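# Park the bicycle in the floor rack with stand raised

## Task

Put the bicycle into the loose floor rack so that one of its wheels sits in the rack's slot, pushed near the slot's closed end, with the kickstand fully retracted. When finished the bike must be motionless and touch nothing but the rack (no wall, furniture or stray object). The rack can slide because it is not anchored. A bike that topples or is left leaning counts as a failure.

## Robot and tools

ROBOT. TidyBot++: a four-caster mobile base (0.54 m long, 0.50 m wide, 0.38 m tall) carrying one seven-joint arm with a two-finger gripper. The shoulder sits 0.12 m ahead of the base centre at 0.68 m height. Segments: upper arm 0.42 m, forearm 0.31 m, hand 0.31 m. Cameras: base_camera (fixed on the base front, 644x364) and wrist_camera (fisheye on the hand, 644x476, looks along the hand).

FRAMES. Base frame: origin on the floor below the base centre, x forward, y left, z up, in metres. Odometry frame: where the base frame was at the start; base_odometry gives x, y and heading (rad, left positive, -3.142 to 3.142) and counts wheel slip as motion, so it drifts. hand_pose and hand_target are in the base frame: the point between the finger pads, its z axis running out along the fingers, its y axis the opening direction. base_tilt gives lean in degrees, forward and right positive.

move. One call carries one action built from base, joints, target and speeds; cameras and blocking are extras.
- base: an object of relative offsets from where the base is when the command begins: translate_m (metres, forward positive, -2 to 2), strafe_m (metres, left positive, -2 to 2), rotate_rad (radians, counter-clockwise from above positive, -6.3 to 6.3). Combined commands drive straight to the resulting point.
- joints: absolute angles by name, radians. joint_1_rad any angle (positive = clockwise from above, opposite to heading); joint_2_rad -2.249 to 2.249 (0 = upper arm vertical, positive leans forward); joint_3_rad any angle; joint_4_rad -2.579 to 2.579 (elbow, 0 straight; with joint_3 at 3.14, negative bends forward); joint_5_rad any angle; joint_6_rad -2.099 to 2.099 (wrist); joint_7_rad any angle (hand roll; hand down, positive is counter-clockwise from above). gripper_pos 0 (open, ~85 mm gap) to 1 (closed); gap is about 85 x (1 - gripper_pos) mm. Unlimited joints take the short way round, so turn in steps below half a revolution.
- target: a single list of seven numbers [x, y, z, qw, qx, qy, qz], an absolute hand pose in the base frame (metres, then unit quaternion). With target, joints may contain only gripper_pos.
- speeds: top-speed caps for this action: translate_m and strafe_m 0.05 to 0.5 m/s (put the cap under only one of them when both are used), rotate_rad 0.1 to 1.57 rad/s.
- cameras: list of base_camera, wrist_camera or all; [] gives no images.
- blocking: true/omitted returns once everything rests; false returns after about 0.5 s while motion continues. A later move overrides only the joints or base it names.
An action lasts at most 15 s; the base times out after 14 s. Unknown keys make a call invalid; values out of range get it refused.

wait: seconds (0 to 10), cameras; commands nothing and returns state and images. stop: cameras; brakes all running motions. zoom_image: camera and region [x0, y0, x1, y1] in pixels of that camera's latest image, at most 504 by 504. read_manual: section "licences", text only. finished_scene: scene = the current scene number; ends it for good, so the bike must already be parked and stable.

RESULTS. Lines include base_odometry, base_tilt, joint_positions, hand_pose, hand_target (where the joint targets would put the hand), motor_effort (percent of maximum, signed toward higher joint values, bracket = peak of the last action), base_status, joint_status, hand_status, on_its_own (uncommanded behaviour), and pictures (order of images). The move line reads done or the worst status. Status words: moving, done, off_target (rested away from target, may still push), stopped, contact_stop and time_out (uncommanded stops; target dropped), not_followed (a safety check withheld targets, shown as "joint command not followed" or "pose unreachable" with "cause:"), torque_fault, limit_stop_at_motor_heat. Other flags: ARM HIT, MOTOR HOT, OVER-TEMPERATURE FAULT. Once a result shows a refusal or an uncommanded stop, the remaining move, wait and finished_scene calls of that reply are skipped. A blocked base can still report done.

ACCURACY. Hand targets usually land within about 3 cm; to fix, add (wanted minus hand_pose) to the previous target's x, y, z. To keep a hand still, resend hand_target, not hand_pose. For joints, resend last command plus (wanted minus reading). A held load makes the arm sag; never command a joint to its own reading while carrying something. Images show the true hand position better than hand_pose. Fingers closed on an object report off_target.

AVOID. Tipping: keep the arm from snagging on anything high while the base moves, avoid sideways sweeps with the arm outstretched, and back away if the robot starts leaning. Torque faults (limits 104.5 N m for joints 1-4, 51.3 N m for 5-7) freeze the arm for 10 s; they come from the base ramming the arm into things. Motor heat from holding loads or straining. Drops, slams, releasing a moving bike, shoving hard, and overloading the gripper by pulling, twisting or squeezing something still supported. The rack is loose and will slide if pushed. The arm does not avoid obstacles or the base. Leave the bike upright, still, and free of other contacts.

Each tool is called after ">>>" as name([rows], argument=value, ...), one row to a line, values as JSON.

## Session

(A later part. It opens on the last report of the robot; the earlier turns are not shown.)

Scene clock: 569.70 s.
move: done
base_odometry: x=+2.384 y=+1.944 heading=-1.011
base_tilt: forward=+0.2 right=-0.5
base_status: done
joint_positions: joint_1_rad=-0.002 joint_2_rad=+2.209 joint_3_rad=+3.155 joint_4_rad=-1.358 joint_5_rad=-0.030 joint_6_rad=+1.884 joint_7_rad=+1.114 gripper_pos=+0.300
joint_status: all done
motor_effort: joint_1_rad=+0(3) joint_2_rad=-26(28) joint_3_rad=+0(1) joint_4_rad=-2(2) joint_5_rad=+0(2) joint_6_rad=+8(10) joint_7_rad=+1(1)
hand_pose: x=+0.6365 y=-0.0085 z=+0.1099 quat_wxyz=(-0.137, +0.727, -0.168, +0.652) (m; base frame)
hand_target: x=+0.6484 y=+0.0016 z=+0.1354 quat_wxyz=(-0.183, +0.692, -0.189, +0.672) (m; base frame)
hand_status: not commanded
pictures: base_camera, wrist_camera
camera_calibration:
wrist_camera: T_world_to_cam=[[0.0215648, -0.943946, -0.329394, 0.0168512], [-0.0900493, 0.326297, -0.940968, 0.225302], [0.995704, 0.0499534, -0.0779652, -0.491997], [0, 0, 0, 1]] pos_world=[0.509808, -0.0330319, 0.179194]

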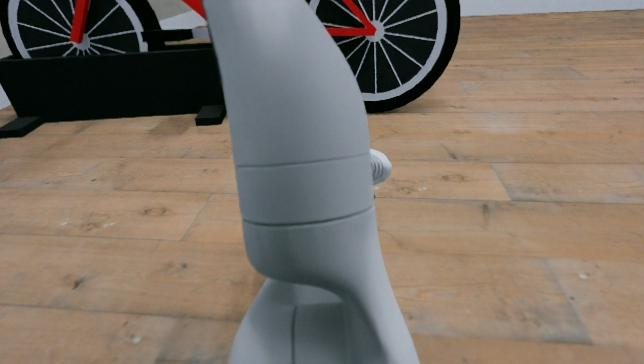

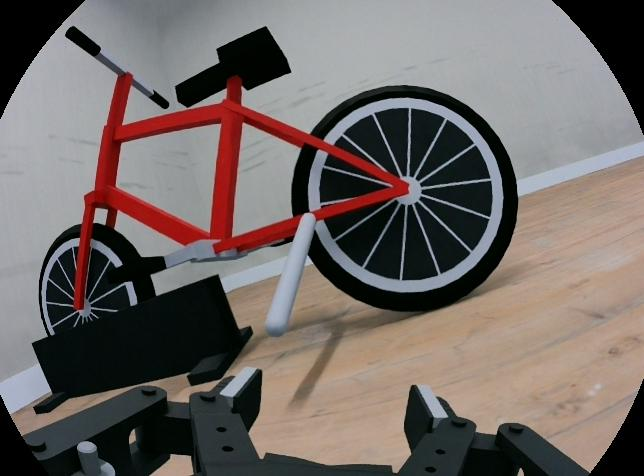

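>>> move(base={"translate_m": 0.2}, speeds={"translate_m": 0.2})

Scene clock: 572.77 s.
move: done
base_odometry: x=+2.490 y=+1.775 heading=-1.011
base_tilt: forward=+0.2 right=-0.5
base_status: done
joint_positions: joint_1_rad=-0.002 joint_2_rad=+2.200 joint_3_rad=+3.155 joint_4_rad=-1.355 joint_5_rad=-0.030 joint_6_rad=+1.884 joint_7_rad=+1.113 gripper_pos=+0.300
joint_status: not commanded
motor_effort: joint_1_rad=+1(1) joint_2_rad=-27(29) joint_3_rad=+0(1) joint_4_rad=-1(2) joint_5_rad=+0(1) joint_6_rad=+8(9) joint_7_rad=+1(1)
hand_pose: x=+0.6429 y=-0.0084 z=+0.1157 quat_wxyz=(-0.138, +0.722, -0.167, +0.657) (m; base frame)
hand_target: x=+0.6484 y=+0.0016 z=+0.1354 quat_wxyz=(-0.183, +0.692, -0.189, +0.672) (m; base frame)
hand_status: not commanded
pictures: base_camera, wrist_camera
camera_calibration:
wrist_camera: T_world_to_cam=[[0.0262604, -0.943902, -0.32918, 0.0156196], [-0.0769672, 0.326407, -0.94209, 0.223009], [0.996688, 0.0500758, -0.0640779, -0.500224], [0, 0, 0, 1]] pos_world=[0.515321, -0.0329994, 0.183183]

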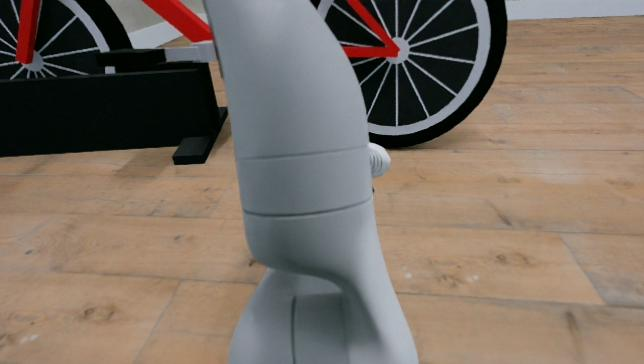

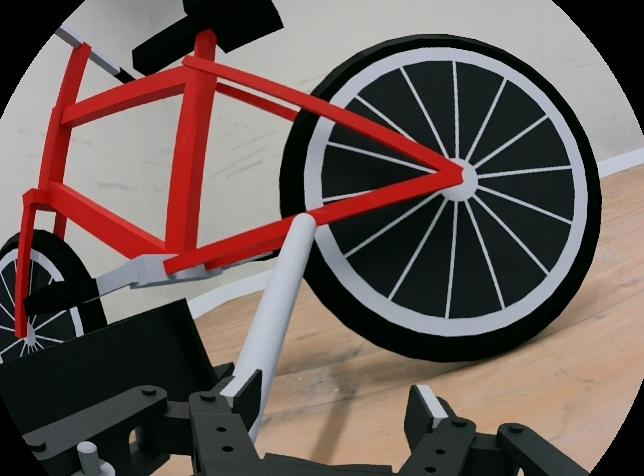

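>>> move(base={"translate_m": 0.13, "strafe_m": 0.04}, speeds={"translate_m": 0.12}, joints={"joint_7_rad": 0.84})

Scene clock: 578.27 s.
move: done
base_odometry: x=+2.593 y=+1.685 heading=-1.011
base_tilt: forward=+0.2 right=-0.5
base_status: done
joint_positions: joint_1_rad=+0.005 joint_2_rad=+2.213 joint_3_rad=+3.155 joint_4_rad=-1.358 joint_5_rad=-0.029 joint_6_rad=+1.943 joint_7_rad=+0.890 gripper_pos=+0.300
joint_status: all done
motor_effort: joint_1_rad=-2(4) joint_2_rad=-28(32) joint_3_rad=-1(2) joint_4_rad=+2(6) joint_5_rad=+2(4) joint_6_rad=+5(9) joint_7_rad=+1(2)
hand_pose: x=+0.6353 y=-0.0114 z=+0.1258 quat_wxyz=(-0.214, +0.685, -0.243, +0.652) (m; base frame)
hand_target: x=+0.6484 y=+0.0016 z=+0.1354 quat_wxyz=(-0.249, +0.670, -0.257, +0.651) (m; base frame)
hand_status: not commanded
pictures: base_camera, wrist_camera
camera_calibration:
wrist_camera: T_world_to_cam=[[0.0257023, -0.84879, -0.528106, 0.0428124], [-0.026947, 0.5275, -0.849128, 0.191707], [0.999306, 0.0360554, -0.00931433, -0.500494], [0, 0, 0, 1]] pos_world=[0.504212, -0.0467412, 0.180731]

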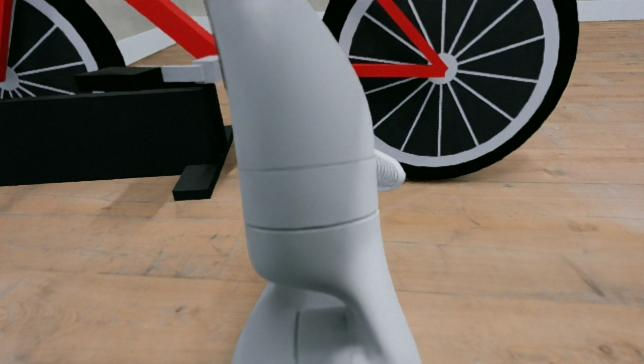

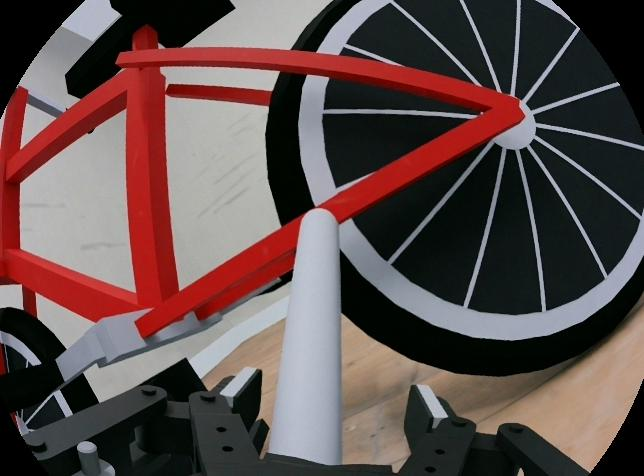

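>>> move(base={"strafe_m": 0.012}, speeds={"strafe_m": 0.06}, cameras=[])

>>> move(joints={"gripper_pos": 1.0})

Scene clock: 579.70 s.
move: done
base_odometry: x=+2.603 y=+1.692 heading=-1.011
base_tilt: forward=+0.2 right=-0.5
base_status: done
joint_positions: joint_1_rad=+0.021 joint_2_rad=+2.213 joint_3_rad=+3.155 joint_4_rad=-1.358 joint_5_rad=-0.029 joint_6_rad=+1.943 joint_7_rad=+0.890 gripper_pos=+0.300
joint_status: not commanded
motor_effort: joint_1_rad=-4(6) joint_2_rad=-28(29) joint_3_rad=-2(3) joint_4_rad=+2(3) joint_5_rad=+4(7) joint_6_rad=+3(6) joint_7_rad=+1(1)
hand_pose: x=+0.6353 y=-0.0196 z=+0.1261 quat_wxyz=(-0.209, +0.683, -0.249, +0.654) (m; base frame)
hand_target: x=+0.6484 y=+0.0016 z=+0.1354 quat_wxyz=(-0.249, +0.670, -0.257, +0.651) (m; base frame)
hand_status: not commanded
pictures: none
No camera images: "cameras" was empty.

Scene clock: 580.80 s.
move: off_target
base_odometry: x=+2.603 y=+1.692 heading=-1.011
base_tilt: forward=+0.2 right=-0.5
base_status: not commanded
joint_positions: joint_1_rad=+0.000 joint_2_rad=+2.206 joint_3_rad=+3.159 joint_4_rad=-1.345 joint_5_rad=-0.008 joint_6_rad=+1.956 joint_7_rad=+0.886 gripper_pos=+0.722
joint_status: gripper_pos off_target (ended at +0.722, target +1.000)
motor_effort: joint_1_rad=+1(4) joint_2_rad=-28(30) joint_3_rad=-3(12) joint_4_rad=+1(6) joint_5_rad=+0(4) joint_6_rad=+6(7) joint_7_rad=-1(8)
hand_pose: x=+0.6438 y=-0.0031 z=+0.1363 quat_wxyz=(-0.230, +0.676, -0.234, +0.660) (m; base frame)
hand_target: x=+0.6484 y=+0.0016 z=+0.1354 quat_wxyz=(-0.249, +0.670, -0.257, +0.651) (m; base frame)
hand_status: not commanded
pictures: base_camera, wrist_camera
camera_calibration:
wrist_camera: T_world_to_cam=[[0.0659876, -0.842752, -0.534243, 0.0301015], [-0.0119305, 0.534705, -0.844955, 0.186295], [0.997749, 0.0621303, 0.0252295, -0.512881], [0, 0, 0, 1]] pos_world=[0.511963, -0.0423796, 0.186432]

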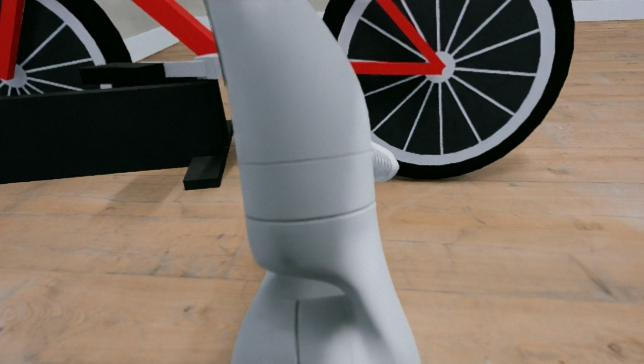

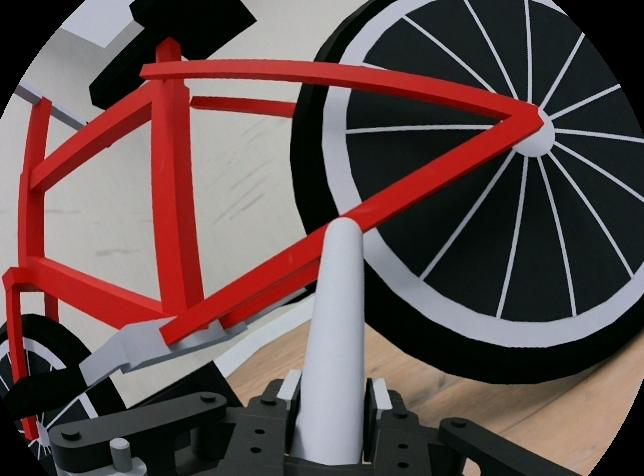

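>>> move(joints={"gripper_pos": 0.3}, cameras=[])

>>> move(base={"translate_m": 0.04}, speeds={"translate_m": 0.06})

Scene clock: 584.13 s.
move: done
base_odometry: x=+2.603 y=+1.692 heading=-1.011
base_tilt: forward=+0.2 right=-0.5
base_status: not commanded
joint_positions: joint_1_rad=+0.000 joint_2_rad=+2.206 joint_3_rad=+3.155 joint_4_rad=-1.345 joint_5_rad=-0.008 joint_6_rad=+1.956 joint_7_rad=+0.886 gripper_pos=+0.300
joint_status: all done
motor_effort: joint_1_rad=-1(2) joint_2_rad=-27(28) joint_3_rad=-1(3) joint_4_rad=-1(2) joint_5_rad=+1(2) joint_6_rad=+7(9) joint_7_rad=+1(2)
hand_pose: x=+0.6438 y=-0.0027 z=+0.1363 quat_wxyz=(-0.230, +0.676, -0.235, +0.660) (m; base frame)
hand_target: x=+0.6484 y=+0.0016 z=+0.1354 quat_wxyz=(-0.249, +0.670, -0.257, +0.651) (m; base frame)
hand_status: not commanded
pictures: none
No camera images: "cameras" was empty.

Scene clock: 585.30 s.
move: done
base_odometry: x=+2.624 y=+1.658 heading=-1.011
base_tilt: forward=+0.2 right=-0.5
base_status: done
joint_positions: joint_1_rad=+0.000 joint_2_rad=+2.221 joint_3_rad=+3.155 joint_4_rad=-1.368 joint_5_rad=-0.004 joint_6_rad=+2.008 joint_7_rad=+0.886 gripper_pos=+0.300
joint_status: not commanded
motor_effort: joint_1_rad=+1(3) joint_2_rad=-29(33) joint_3_rad=+0(2) joint_4_rad=+2(8) joint_5_rad=-1(3) joint_6_rad=+1(8) joint_7_rad=+2(2)
hand_pose: x=+0.6289 y=-0.0012 z=+0.1404 quat_wxyz=(-0.234, +0.671, -0.233, +0.664) (m; base frame)
hand_target: x=+0.6484 y=+0.0016 z=+0.1354 quat_wxyz=(-0.249, +0.670, -0.257, +0.651) (m; base frame)
hand_status: not commanded
pictures: base_camera, wrist_camera
camera_calibration:
wrist_camera: T_world_to_cam=[[0.0754417, -0.840105, -0.537151, 0.0292784], [-0.00121813, 0.538608, -0.842555, 0.181503], [0.997149, 0.0642181, 0.0396102, -0.499898], [0, 0, 0, 1]] pos_world=[0.496486, -0.0410598, 0.188455]

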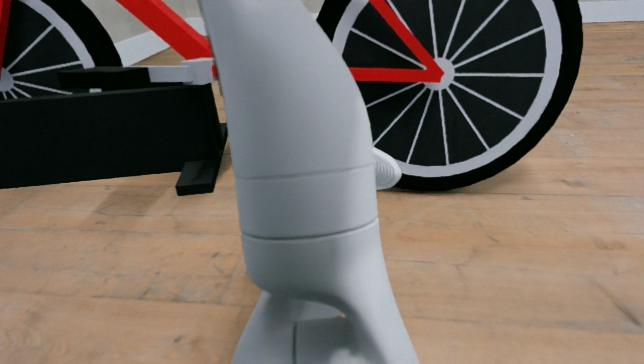

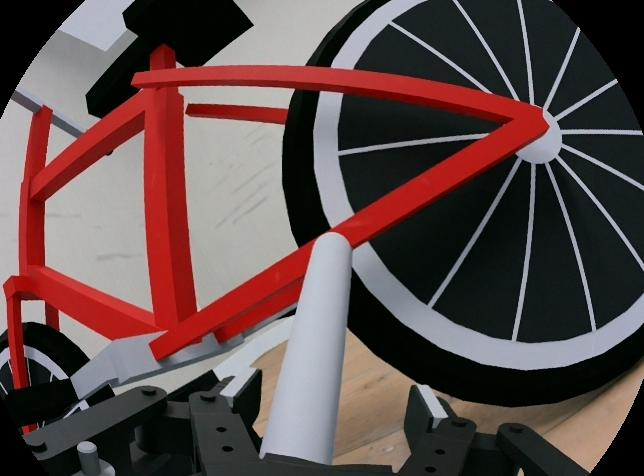

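>>> move(base={"translate_m": -0.03}, speeds={"translate_m": 0.06}, cameras=[])

>>> move(joints={"joint_2_rad": 2.15, "joint_6_rad": 1.89}, base={"translate_m": 0.02}, speeds={"translate_m": 0.06})

Scene clock: 588.17 s.
move: done
base_odometry: x=+2.608 y=+1.683 heading=-1.011
base_tilt: forward=+0.2 right=-0.5
base_status: done
joint_positions: joint_1_rad=+0.000 joint_2_rad=+2.206 joint_3_rad=+3.155 joint_4_rad=-1.353 joint_5_rad=-0.004 joint_6_rad=+1.975 joint_7_rad=+0.886 gripper_pos=+0.300
joint_status: not commanded
motor_effort: joint_1_rad=+0(2) joint_2_rad=-26(29) joint_3_rad=+0(1) joint_4_rad=-1(2) joint_5_rad=+0(1) joint_6_rad=+9(9) joint_7_rad=+1(2)
hand_pose: x=+0.6412 y=-0.0014 z=+0.1403 quat_wxyz=(-0.233, +0.673, -0.233, +0.662) (m; base frame)
hand_target: x=+0.6484 y=+0.0016 z=+0.1354 quat_wxyz=(-0.249, +0.670, -0.257, +0.651) (m; base frame)
hand_status: not commanded
pictures: none
No camera images: "cameras" was empty.

Scene clock: 589.03 s.
move: done
base_odometry: x=+2.619 y=+1.666 heading=-1.011
base_tilt: forward=+0.2 right=-0.5
base_status: done
joint_positions: joint_1_rad=+0.006 joint_2_rad=+2.168 joint_3_rad=+3.155 joint_4_rad=-1.353 joint_5_rad=-0.005 joint_6_rad=+1.951 joint_7_rad=+0.886 gripper_pos=+0.300
joint_status: all done
motor_effort: joint_1_rad=-2(4) joint_2_rad=-28(32) joint_3_rad=-1(2) joint_4_rad=+2(5) joint_5_rad=+2(4) joint_6_rad=+3(10) joint_7_rad=+1(2)
hand_pose: x=+0.6617 y=-0.0049 z=+0.1533 quat_wxyz=(-0.232, +0.667, -0.234, +0.668) (m; base frame)
hand_target: x=+0.6750 y=+0.0016 z=+0.1470 quat_wxyz=(-0.249, +0.670, -0.257, +0.651) (m; base frame)
hand_status: not commanded
pictures: base_camera, wrist_camera
camera_calibration:
wrist_camera: T_world_to_cam=[[0.0751781, -0.840793, -0.536112, 0.030707], [0.0116277, 0.538336, -0.84265, 0.185897], [0.997102, 0.0571151, 0.0502476, -0.53444], [0, 0, 0, 1]] pos_world=[0.528421, -0.0437323, 0.199963]

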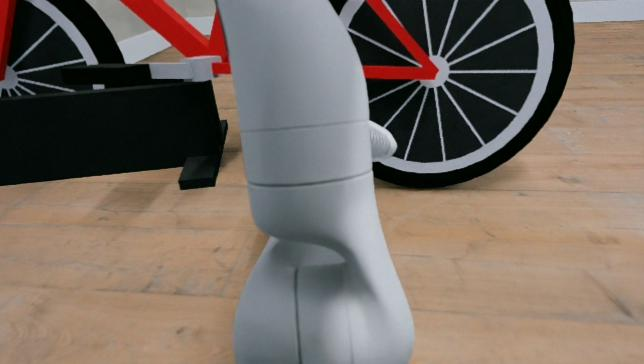

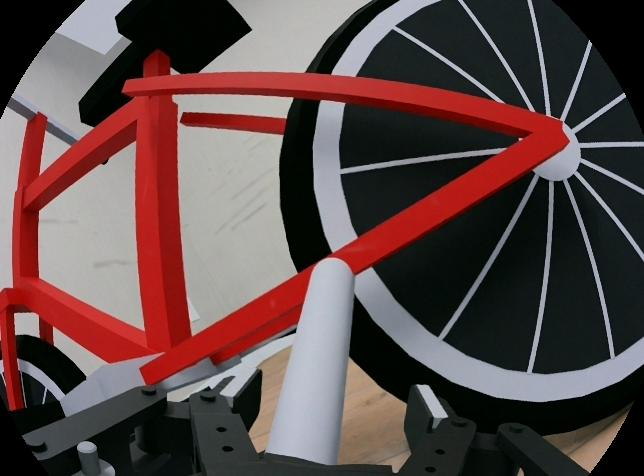

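>>> move(joints={"gripper_pos": 1.0})

Scene clock: 594.03 s.
move: off_target
base_odometry: x=+2.619 y=+1.667 heading=-1.011
base_tilt: forward=+0.2 right=-0.5
base_status: not commanded
joint_positions: joint_1_rad=-0.005 joint_2_rad=+2.164 joint_3_rad=+3.154 joint_4_rad=-1.353 joint_5_rad=+0.000 joint_6_rad=+1.963 joint_7_rad=+0.886 gripper_pos=+0.715
joint_status: gripper_pos off_target (ended at +0.715, target +1.000)
motor_effort: joint_1_rad=+1(4) joint_2_rad=-30(32) joint_3_rad=+1(2) joint_4_rad=+5(6) joint_5_rad=+0(2) joint_6_rad=-2(5) joint_7_rad=+2(2)
hand_pose: x=+0.6637 y=+0.0022 z=+0.1592 quat_wxyz=(-0.240, +0.663, -0.228, +0.672) (m; base frame)
hand_target: x=+0.6750 y=+0.0016 z=+0.1470 quat_wxyz=(-0.249, +0.670, -0.257, +0.651) (m; base frame)
hand_status: not commanded
pictures: base_camera, wrist_camera
camera_calibration:
wrist_camera: T_world_to_cam=[[0.0957034, -0.838282, -0.536772, 0.0261981], [0.0175014, 0.540581, -0.84111, 0.182934], [0.995256, 0.0711029, 0.0664066, -0.538528], [0, 0, 0, 1]] pos_world=[0.530265, -0.0386384, 0.203692]

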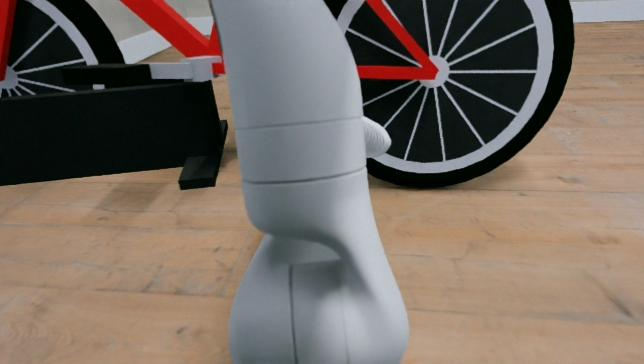

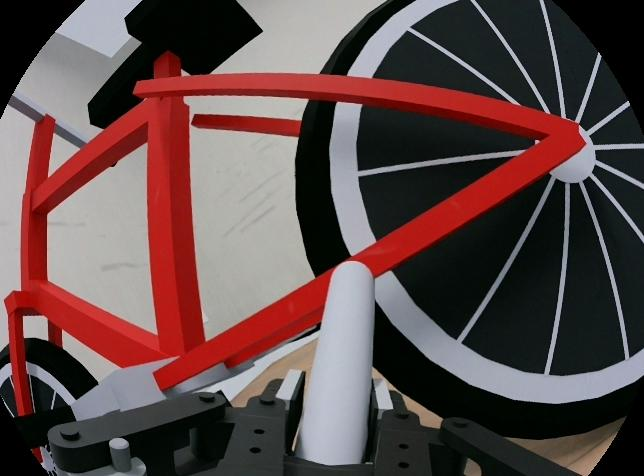

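>>> move(base={"strafe_m": -0.025}, speeds={"strafe_m": 0.05}, joints={"joint_7_rad": 1.15})

>>> move(base={"strafe_m": -0.03}, speeds={"strafe_m": 0.05}, joints={"joint_7_rad": 1.5})

Scene clock: 595.83 s.
move: done
base_odometry: x=+2.598 y=+1.653 heading=-1.011
base_tilt: forward=+0.2 right=-0.5
base_status: done
joint_positions: joint_1_rad=-0.014 joint_2_rad=+2.160 joint_3_rad=+3.125 joint_4_rad=-1.371 joint_5_rad=+0.002 joint_6_rad=+1.973 joint_7_rad=+1.069 gripper_pos=+0.732
joint_status: all done
motor_effort: joint_1_rad=+4(6) joint_2_rad=-30(32) joint_3_rad=+4(6) joint_4_rad=+8(10) joint_5_rad=-2(5) joint_6_rad=-8(9) joint_7_rad=+6(9)
hand_pose: x=+0.6609 y=+0.0116 z=+0.1614 quat_wxyz=(-0.184, +0.680, -0.177, +0.687) (m; base frame)
hand_target: x=+0.6750 y=+0.0016 z=+0.1470 quat_wxyz=(-0.146, +0.701, -0.151, +0.681) (m; base frame)
hand_status: not commanded
pictures: base_camera, wrist_camera
camera_calibration:
wrist_camera: T_world_to_cam=[[0.0875913, -0.913135, -0.398136, 0.0193539], [0.0186356, 0.401104, -0.915843, 0.192604], [0.995982, 0.0728004, 0.05215, -0.534785], [0, 0, 0, 1]] pos_world=[0.527352, -0.0206489, 0.211989]

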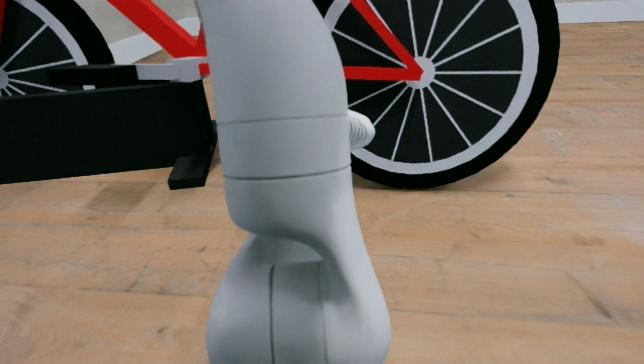

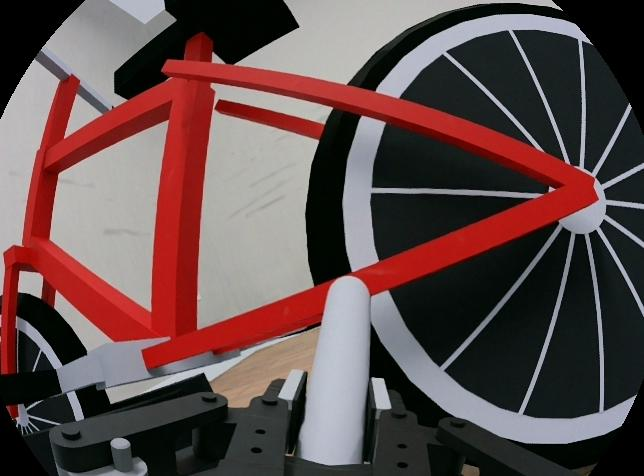

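Scene clock: 596.87 s.
move: done
base_odometry: x=+2.572 y=+1.637 heading=-1.010
base_tilt: forward=+0.2 right=-0.5
base_status: done
joint_positions: joint_1_rad=-0.030 joint_2_rad=+2.161 joint_3_rad=+3.122 joint_4_rad=-1.387 joint_5_rad=+0.010 joint_6_rad=+1.997 joint_7_rad=+1.406 gripper_pos=+0.757
joint_status: all done
motor_effort: joint_1_rad=+6(8) joint_2_rad=-30(35) joint_3_rad=+5(6) joint_4_rad=+12(13) joint_5_rad=-5(6) joint_6_rad=-12(14) joint_7_rad=+7(8)
hand_pose: x=+0.6552 y=+0.0226 z=+0.1653 quat_wxyz=(-0.076, +0.698, -0.055, +0.710) (m; base frame)
hand_target: x=+0.6750 y=+0.0016 z=+0.1470 quat_wxyz=(-0.025, +0.717, -0.026, +0.696) (m; base frame)
hand_status: not commanded
pictures: base_camera, wrist_camera
camera_calibration:
wrist_camera: T_world_to_cam=[[0.106022, -0.991227, -0.0789234, -0.0316254], [0.0267448, 0.0821847, -0.996258, 0.207091], [0.994004, 0.103515, 0.0352236, -0.526693], [0, 0, 0, 1]] pos_world=[0.521349, 0.00615296, 0.222372]

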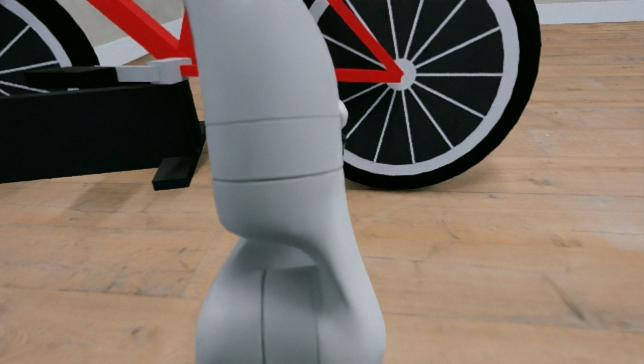

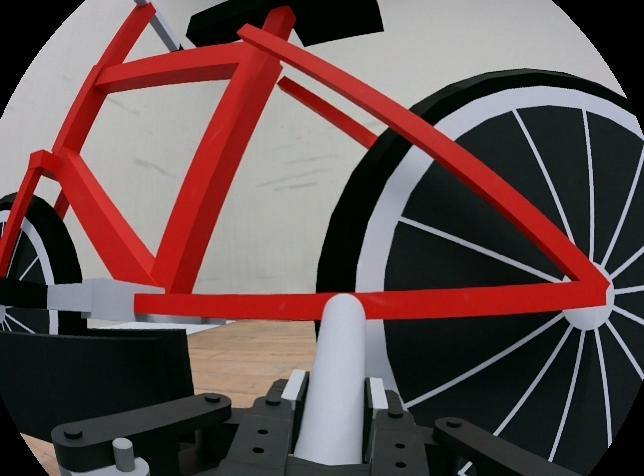

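>>> move(base={"strafe_m": -0.018, "translate_m": -0.004}, speeds={"strafe_m": 0.05}, joints={"joint_7_rad": 1.85, "joint_2_rad": 2.135, "joint_6_rad": 1.88})

>>> move(base={"strafe_m": -0.02, "translate_m": -0.006}, speeds={"strafe_m": 0.05}, joints={"joint_7_rad": 2.15, "joint_2_rad": 2.095, "joint_6_rad": 1.845})

Scene clock: 599.13 s.
move: off_target
base_odometry: x=+2.555 y=+1.631 heading=-1.010
base_tilt: forward=+0.1 right=-0.5
base_status: done
joint_positions: joint_1_rad=-0.038 joint_2_rad=+2.155 joint_3_rad=+3.122 joint_4_rad=-1.389 joint_5_rad=+0.018 joint_6_rad=+2.001 joint_7_rad=+1.760 gripper_pos=+0.762
joint_status: joint_6_rad off_target (ended at +2.001, target +1.880); the others done
motor_effort: joint_1_rad=+6(10) joint_2_rad=-29(31) joint_3_rad=+4(6) joint_4_rad=+11(13) joint_5_rad=-5(8) joint_6_rad=-12(16) joint_7_rad=+4(7)
hand_pose: x=+0.6576 y=+0.0294 z=+0.1697 quat_wxyz=(+0.044, +0.693, +0.073, +0.716) (m; base frame)
hand_target: x=+0.6829 y=+0.0016 z=+0.1522 quat_wxyz=(+0.097, +0.709, +0.099, +0.692) (m; base frame)
hand_status: not commanded
pictures: base_camera, wrist_camera
camera_calibration:
wrist_camera: T_world_to_cam=[[0.110849, -0.957114, 0.267665, -0.0878329], [0.0484066, -0.263806, -0.96336, 0.201204], [0.992658, 0.119744, 0.0170882, -0.526405], [0, 0, 0, 1]] pos_world=[0.522536, 0.0320465, 0.226337]

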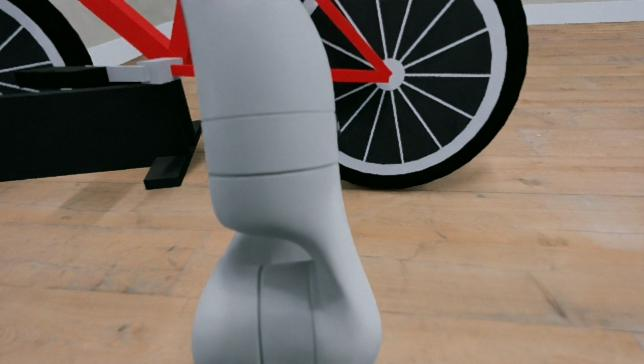

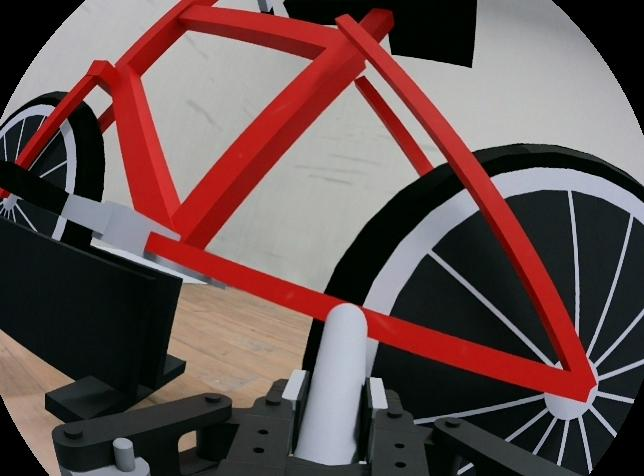

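Scene clock: 600.13 s.
move: off_target
base_odometry: x=+2.535 y=+1.625 heading=-1.010
base_tilt: forward=+0.2 right=-0.5
base_status: done
joint_positions: joint_1_rad=-0.044 joint_2_rad=+2.131 joint_3_rad=+3.122 joint_4_rad=-1.392 joint_5_rad=+0.025 joint_6_rad=+1.981 joint_7_rad=+2.074 gripper_pos=+0.766
joint_status: joint_6_rad off_target (ended at +1.981, target +1.845); the others done
motor_effort: joint_1_rad=+8(13) joint_2_rad=-33(34) joint_3_rad=+3(5) joint_4_rad=+10(13) joint_5_rad=-7(10) joint_6_rad=-5(12) joint_7_rad=+3(5)
hand_pose: x=+0.6685 y=+0.0355 z=+0.1757 quat_wxyz=(+0.150, +0.672, +0.184, +0.701) (m; base frame)
hand_target: x=+0.7036 y=+0.0016 z=+0.1643 quat_wxyz=(+0.200, +0.684, +0.203, +0.671) (m; base frame)
hand_status: not commanded
pictures: base_camera, wrist_camera
camera_calibration:
wrist_camera: T_world_to_cam=[[0.108021, -0.828454, 0.549541, -0.136949], [0.0648023, -0.545733, -0.83545, 0.184618], [0.992034, 0.125858, -0.00526509, -0.533938], [0, 0, 0, 1]] pos_world=[0.532515, 0.0544968, 0.226687]

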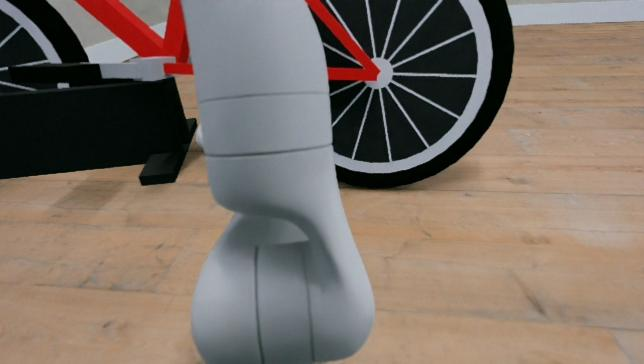

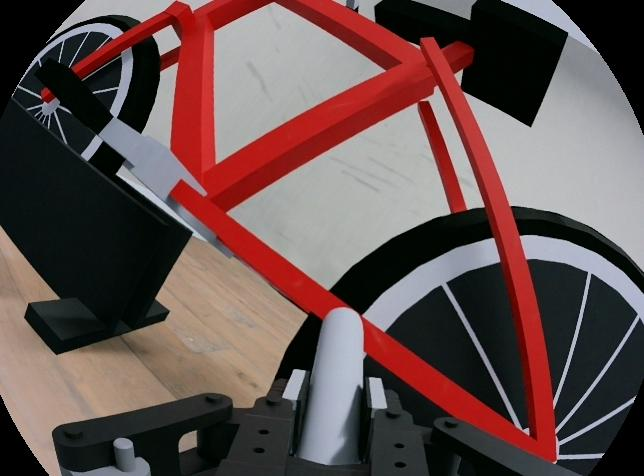

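>>> move(base={"strafe_m": -0.012, "translate_m": -0.012}, speeds={"strafe_m": 0.05}, joints={"joint_7_rad": 2.5, "joint_2_rad": 2.04, "joint_6_rad": 1.79})

>>> move(base={"strafe_m": -0.008, "translate_m": -0.02}, speeds={"strafe_m": 0.05}, joints={"joint_7_rad": 2.85, "joint_2_rad": 1.97, "joint_6_rad": 1.73})

Scene clock: 602.27 s.
move: done
base_odometry: x=+2.518 y=+1.629 heading=-1.010
base_tilt: forward=+0.2 right=-0.5
base_status: done
joint_positions: joint_1_rad=-0.032 joint_2_rad=+2.056 joint_3_rad=+3.122 joint_4_rad=-1.401 joint_5_rad=+0.016 joint_6_rad=+1.878 joint_7_rad=+2.445 gripper_pos=+0.766
joint_status: all done
motor_effort: joint_1_rad=+5(9) joint_2_rad=-32(36) joint_3_rad=+0(3) joint_4_rad=+12(14) joint_5_rad=+0(8) joint_6_rad=+3(6) joint_7_rad=-2(5)
hand_pose: x=+0.7046 y=+0.0279 z=+0.1845 quat_wxyz=(+0.279, +0.641, +0.306, +0.647) (m; base frame)
hand_target: x=+0.7313 y=+0.0016 z=+0.1801 quat_wxyz=(+0.314, +0.639, +0.319, +0.626) (m; base frame)
hand_status: not commanded
pictures: base_camera, wrist_camera
camera_calibration:
wrist_camera: T_world_to_cam=[[0.105093, -0.571232, 0.814033, -0.205935], [0.0359417, -0.815849, -0.577147, 0.165685], [0.993813, 0.0899116, -0.0652087, -0.558008], [0, 0, 0, 1]] pos_world=[0.570243, 0.0677088, 0.226875]

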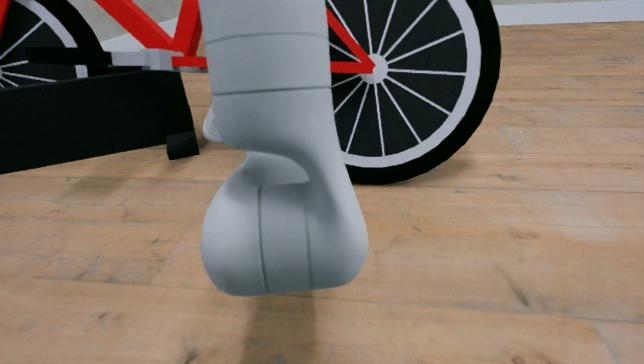

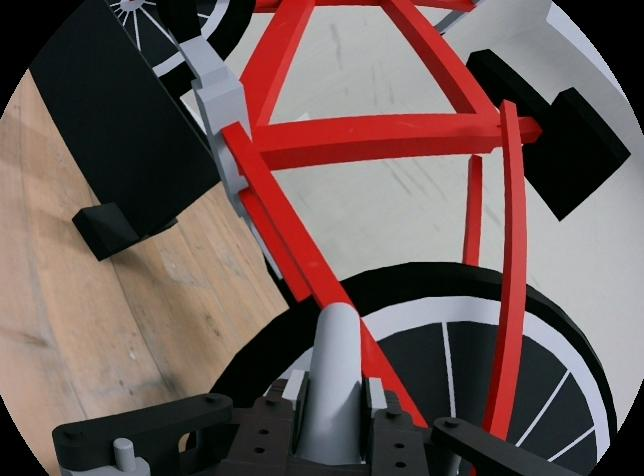

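Scene clock: 603.50 s.
move: done
base_odometry: x=+2.500 y=+1.642 heading=-1.010
base_tilt: forward=+0.2 right=-0.5
base_status: done
joint_positions: joint_1_rad=-0.005 joint_2_rad=+1.969 joint_3_rad=+3.125 joint_4_rad=-1.347 joint_5_rad=+0.013 joint_6_rad=+1.742 joint_7_rad=+2.781 gripper_pos=+0.999
joint_status: all done
on_its_own: gripper_pos moved +0.232 to your old target +1.000
motor_effort: joint_1_rad=+0(9) joint_2_rad=-35(36) joint_3_rad=-1(3) joint_4_rad=+3(11) joint_5_rad=+1(10) joint_6_rad=+9(19) joint_7_rad=+1(3)
hand_pose: x=+0.7634 y=+0.0117 z=+0.2081 quat_wxyz=(+0.393, +0.584, +0.401, +0.586) (m; base frame)
hand_target: x=+0.7653 y=+0.0017 z=+0.2055 quat_wxyz=(+0.420, +0.570, +0.423, +0.565) (m; base frame)
hand_status: not commanded
pictures: base_camera, wrist_camera
camera_calibration:
wrist_camera: T_world_to_cam=[[0.0832242, -0.269044, 0.959525, -0.257696], [0.0196126, -0.962237, -0.271505, 0.114597], [0.996338, 0.0414146, -0.0748048, -0.612828], [0, 0, 0, 1]] pos_world=[0.629783, 0.0663176, 0.232537]

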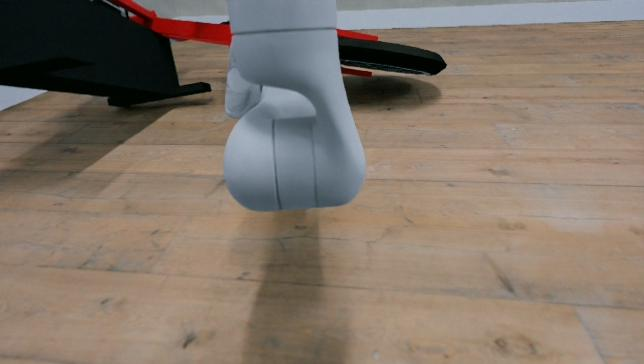

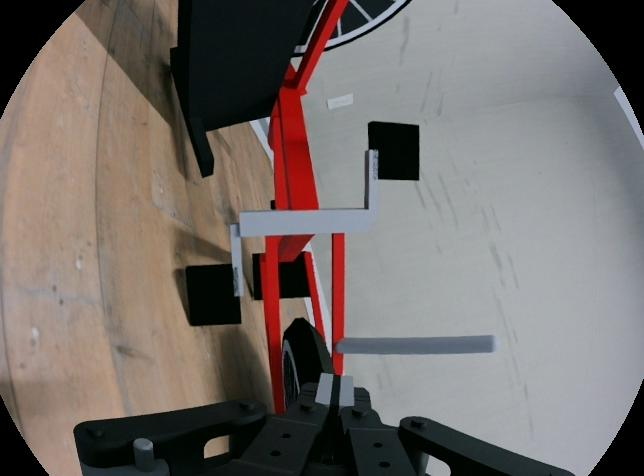

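>>> wait(seconds=0.3)

Scene clock: 604.23 s.
base_odometry: x=+2.500 y=+1.642 heading=-1.010
base_tilt: forward=+0.2 right=-0.5
base_status: done
joint_positions: joint_1_rad=-0.005 joint_2_rad=+1.969 joint_3_rad=+3.125 joint_4_rad=-1.347 joint_5_rad=+0.013 joint_6_rad=+1.742 joint_7_rad=+2.781 gripper_pos=+0.999
joint_status: all done
motor_effort: joint_1_rad=+1(9) joint_2_rad=-35(36) joint_3_rad=-1(3) joint_4_rad=+3(11) joint_5_rad=+0(10) joint_6_rad=+9(19) joint_7_rad=+1(3)
hand_pose: x=+0.7634 y=+0.0117 z=+0.2081 quat_wxyz=(+0.393, +0.584, +0.401, +0.586) (m; base frame)
hand_target: x=+0.7653 y=+0.0017 z=+0.2055 quat_wxyz=(+0.420, +0.570, +0.423, +0.565) (m; base frame)
hand_status: not commanded
wait: 0.30 s; at rest from the start
pictures: base_camera, wrist_camera
camera_calibration:
wrist_camera: T_world_to_cam=[[0.0832242, -0.269044, 0.959525, -0.257696], [0.0196126, -0.962237, -0.271505, 0.114597], [0.996338, 0.0414146, -0.0748048, -0.612828], [0, 0, 0, 1]] pos_world=[0.629783, 0.0663176, 0.232537]

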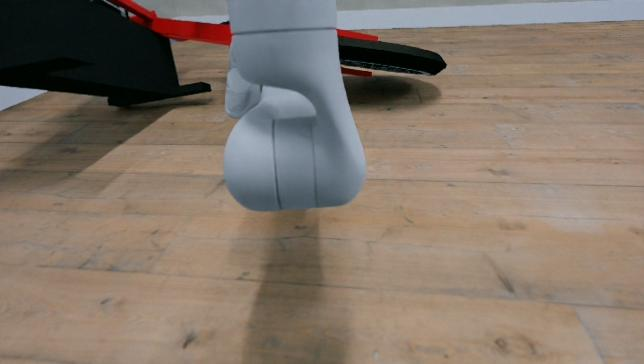

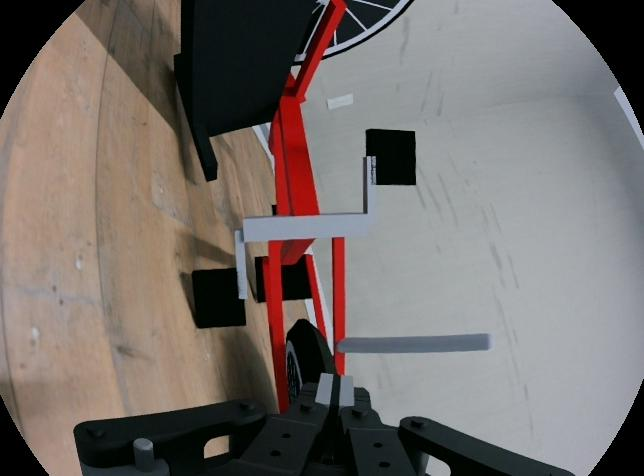

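>>> move(base={"translate_m": -0.6}, joints={"gripper_pos": 0.0})

>>> zoom_image(camera="base_camera", region=[0, 0, 500, 200])

Scene clock: 607.87 s.
move: done
base_odometry: x=+2.181 y=+2.150 heading=-1.009
base_tilt: forward=+0.2 right=-0.5
base_status: done
joint_positions: joint_1_rad=-0.005 joint_2_rad=+1.977 joint_3_rad=+3.125 joint_4_rad=-1.347 joint_5_rad=+0.013 joint_6_rad=+1.742 joint_7_rad=+2.781 gripper_pos=+0.000
joint_status: all done
motor_effort: joint_1_rad=+1(2) joint_2_rad=-34(37) joint_3_rad=-1(2) joint_4_rad=+3(6) joint_5_rad=+0(2) joint_6_rad=+8(10) joint_7_rad=+1(1)
hand_pose: x=+0.7596 y=+0.0117 z=+0.2030 quat_wxyz=(+0.391, +0.586, +0.403, +0.584) (m; base frame)
hand_target: x=+0.7653 y=+0.0017 z=+0.2055 quat_wxyz=(+0.420, +0.570, +0.423, +0.565) (m; base frame)
hand_status: not commanded
pictures: base_camera, wrist_camera
camera_calibration:
wrist_camera: T_world_to_cam=[[0.0908912, -0.269006, 0.95884, -0.258118], [0.017441, -0.962248, -0.271616, 0.114925], [0.995708, 0.0414106, -0.0827681, -0.607316], [0, 0, 0, 1]] pos_world=[0.626166, 0.0662999, 0.228443]

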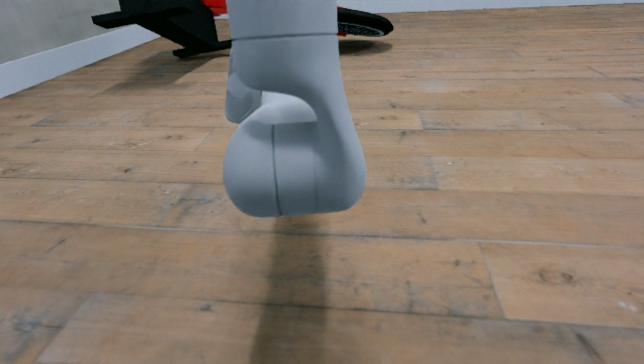

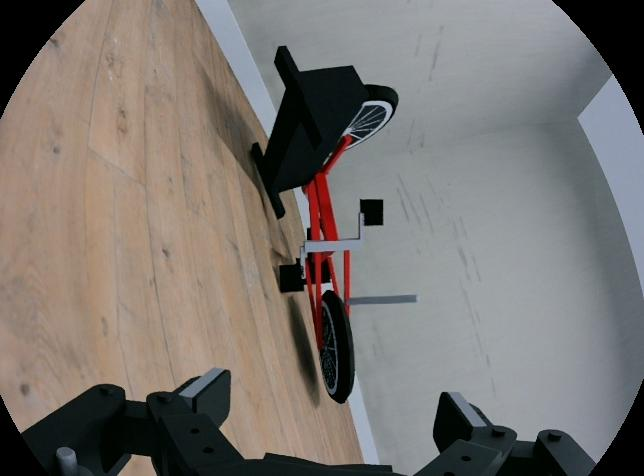

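Scaled by 1.008.

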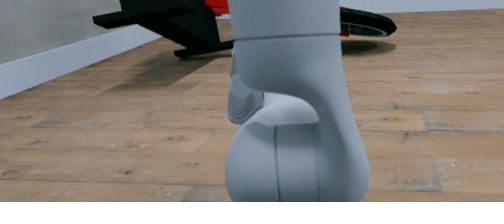

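>>> move(base={"translate_m": -0.3}, cameras=[])

>>> move(joints={"joint_1_rad": 0, "joint_2_rad": -0.15, "joint_3_rad": 3.14, "joint_4_rad": -1.75, "joint_5_rad": 0, "joint_6_rad": -0.9, "joint_7_rad": 1.57})

Scene clock: 612.53 s.
move: done
base_odometry: x=+2.021 y=+2.404 heading=-1.009
base_tilt: forward=+0.2 right=-0.5
base_status: done
joint_positions: joint_1_rad=-0.005 joint_2_rad=+1.978 joint_3_rad=+3.125 joint_4_rad=-1.347 joint_5_rad=+0.013 joint_6_rad=+1.742 joint_7_rad=+2.781 gripper_pos=+0.000
joint_status: not commanded
motor_effort: joint_1_rad=+1(2) joint_2_rad=-34(37) joint_3_rad=-1(2) joint_4_rad=+3(5) joint_5_rad=+1(2) joint_6_rad=+8(10) joint_7_rad=+1(1)
hand_pose: x=+0.7593 y=+0.0117 z=+0.2025 quat_wxyz=(+0.391, +0.586, +0.403, +0.584) (m; base frame)
hand_target: x=+0.7653 y=+0.0017 z=+0.2055 quat_wxyz=(+0.420, +0.570, +0.423, +0.565) (m; base frame)
hand_status: not commanded
pictures: none
No camera images: "cameras" was empty.

Scene clock: 616.33 s.
move: done
base_odometry: x=+2.021 y=+2.404 heading=-1.009
base_tilt: forward=+0.2 right=-0.5
base_status: not commanded
joint_positions: joint_1_rad=-0.005 joint_2_rad=-0.143 joint_3_rad=+3.125 joint_4_rad=-1.722 joint_5_rad=+0.013 joint_6_rad=-0.841 joint_7_rad=+1.645 gripper_pos=+0.000
joint_status: all done
motor_effort: joint_1_rad=+0(2) joint_2_rad=-14(46) joint_3_rad=+0(2) joint_4_rad=+22(23) joint_5_rad=+1(2) joint_6_rad=+6(10) joint_7_rad=+1(2)
hand_pose: x=+0.5788 y=+0.0087 z=+0.8619 quat_wxyz=(+0.016, +0.934, +0.047, +0.353) (m; base frame)
hand_target: x=+0.5566 y=+0.0021 z=+0.8393 quat_wxyz=(+0.000, +0.949, +0.000, +0.315) (m; base frame)
hand_status: not commanded
pictures: base_camera, wrist_camera
camera_calibration:
wrist_camera: T_world_to_cam=[[0.204305, -0.976092, 0.0741873, -0.171344], [-0.728383, -0.202214, -0.654651, 1.04937], [0.654001, 0.0797116, -0.752282, 0.401922], [0, 0, 0, 1]] pos_world=[0.536494, 0.0129123, 1.00204]

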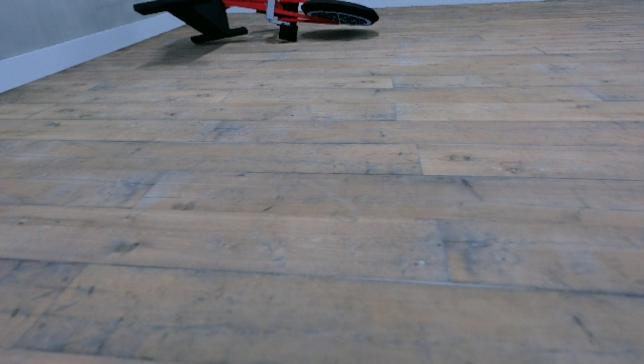

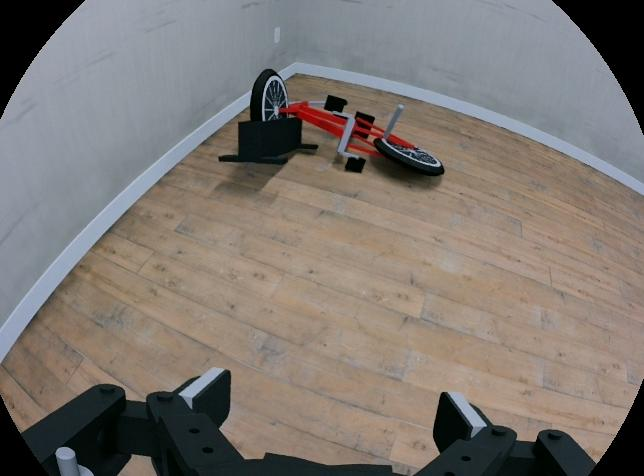

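>>> zoom_image(camera="wrist_camera", region=[200, 50, 480, 200])

Scaled by 1.800.

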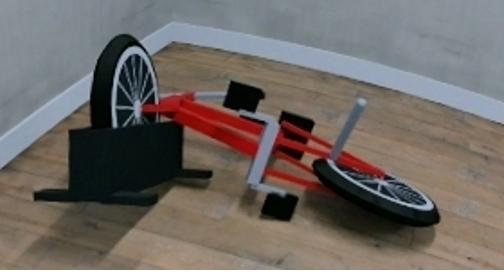

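>>> move(base={"translate_m": 1.1}, joints={"gripper_pos": 1.0, "joint_6_rad": -1.2})

>>> zoom_image(camera="wrist_camera", region=[150, 50, 550, 350])

Scene clock: 625.07 s.
move: done
base_odometry: x=+2.607 y=+1.472 heading=-1.010
base_tilt: forward=+0.2 right=-0.5
base_status: done
joint_positions: joint_1_rad=-0.005 joint_2_rad=-0.148 joint_3_rad=+3.125 joint_4_rad=-1.736 joint_5_rad=+0.013 joint_6_rad=-1.156 joint_7_rad=+1.643 gripper_pos=+0.999
joint_status: all done
motor_effort: joint_1_rad=+1(2) joint_2_rad=-12(15) joint_3_rad=-1(2) joint_4_rad=+19(23) joint_5_rad=+0(2) joint_6_rad=+3(5) joint_7_rad=+1(1)
hand_pose: x=+0.4916 y=+0.0058 z=+0.8053 quat_wxyz=(+0.013, +0.979, +0.048, +0.197) (m; base frame)
hand_target: x=+0.4746 y=+0.0019 z=+0.7954 quat_wxyz=(+0.000, +0.985, +0.000, +0.170) (m; base frame)
hand_status: not commanded
pictures: base_camera, wrist_camera
camera_calibration:
wrist_camera: T_world_to_cam=[[0.212144, -0.97716, 0.0123485, -0.106214], [-0.900138, -0.20031, -0.386818, 0.816975], [0.380457, 0.0709457, -0.922073, 0.687828], [0, 0, 0, 1]] pos_world=[0.496234, 0.0110619, 0.95156]

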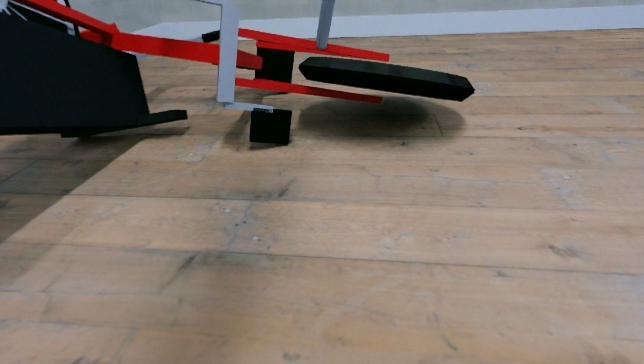

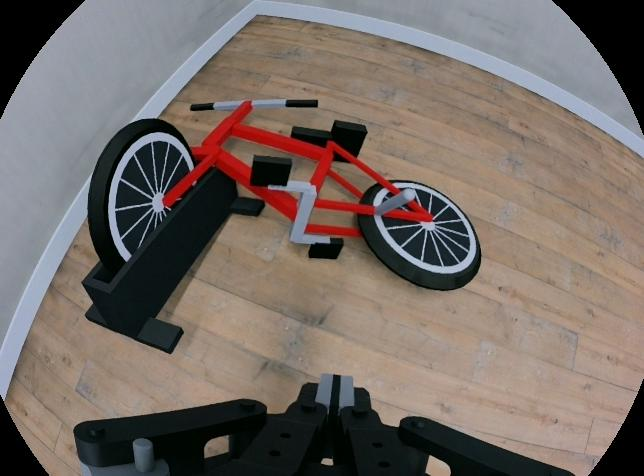

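Scaled by 1.260.

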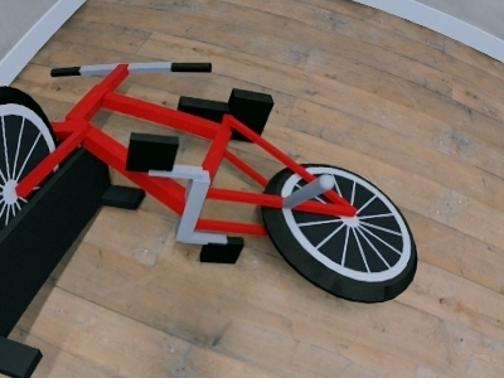

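>>> move(base={"translate_m": 0.2}, target=[0.72, 0.03, 0.50, 0, 1, 0, 0])

Scene clock: 630.03 s.
move: off_target
base_odometry: x=+2.713 y=+1.303 heading=-1.010
base_tilt: forward=+0.2 right=-0.5
base_status: done
joint_positions: joint_1_rad=-0.047 joint_2_rad=+0.866 joint_3_rad=+3.145 joint_4_rad=-1.189 joint_5_rad=+0.012 joint_6_rad=-1.155 joint_7_rad=+1.612 gripper_pos=+0.999
joint_status: not commanded
motor_effort: joint_1_rad=+0(1) joint_2_rad=-40(43) joint_3_rad=+0(1) joint_4_rad=+15(21) joint_5_rad=+1(2) joint_6_rad=+0(5) joint_7_rad=+1(1)
hand_pose: x=+0.6960 y=+0.0233 z=+0.4975 quat_wxyz=(+0.007, +0.998, +0.046, -0.034) (m; base frame)
hand_target: x=+0.7200 y=+0.0300 z=+0.5000 quat_wxyz=(+0.000, +1.000, +0.000, +0.000) (m; base frame)
hand_status: off_target (0.025 m and 6.6 deg from the pose sent, 0.382 m and 23.4 deg at the start)
pictures: base_camera, wrist_camera
camera_calibration:
wrist_camera: T_world_to_cam=[[0.188774, -0.97928, -0.0733128, -0.069683], [-0.979311, -0.19327, 0.0599707, 0.718066], [-0.0728973, 0.0604751, -0.995504, 0.677312], [0, 0, 0, 1]] pos_world=[0.765739, 0.0295808, 0.626095]

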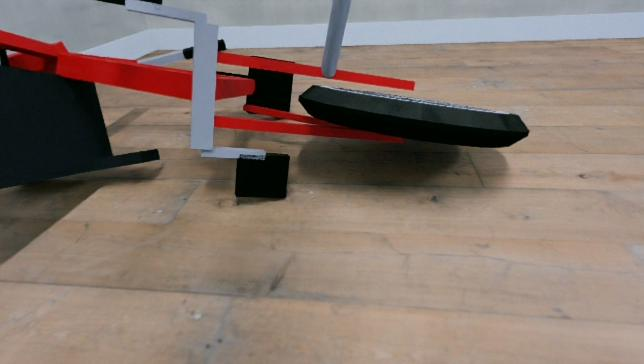

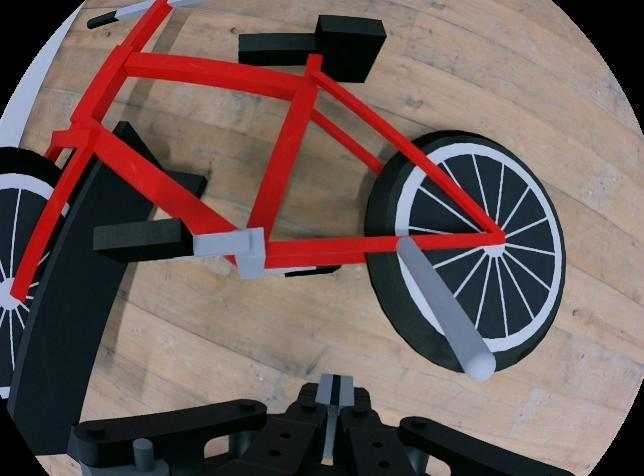

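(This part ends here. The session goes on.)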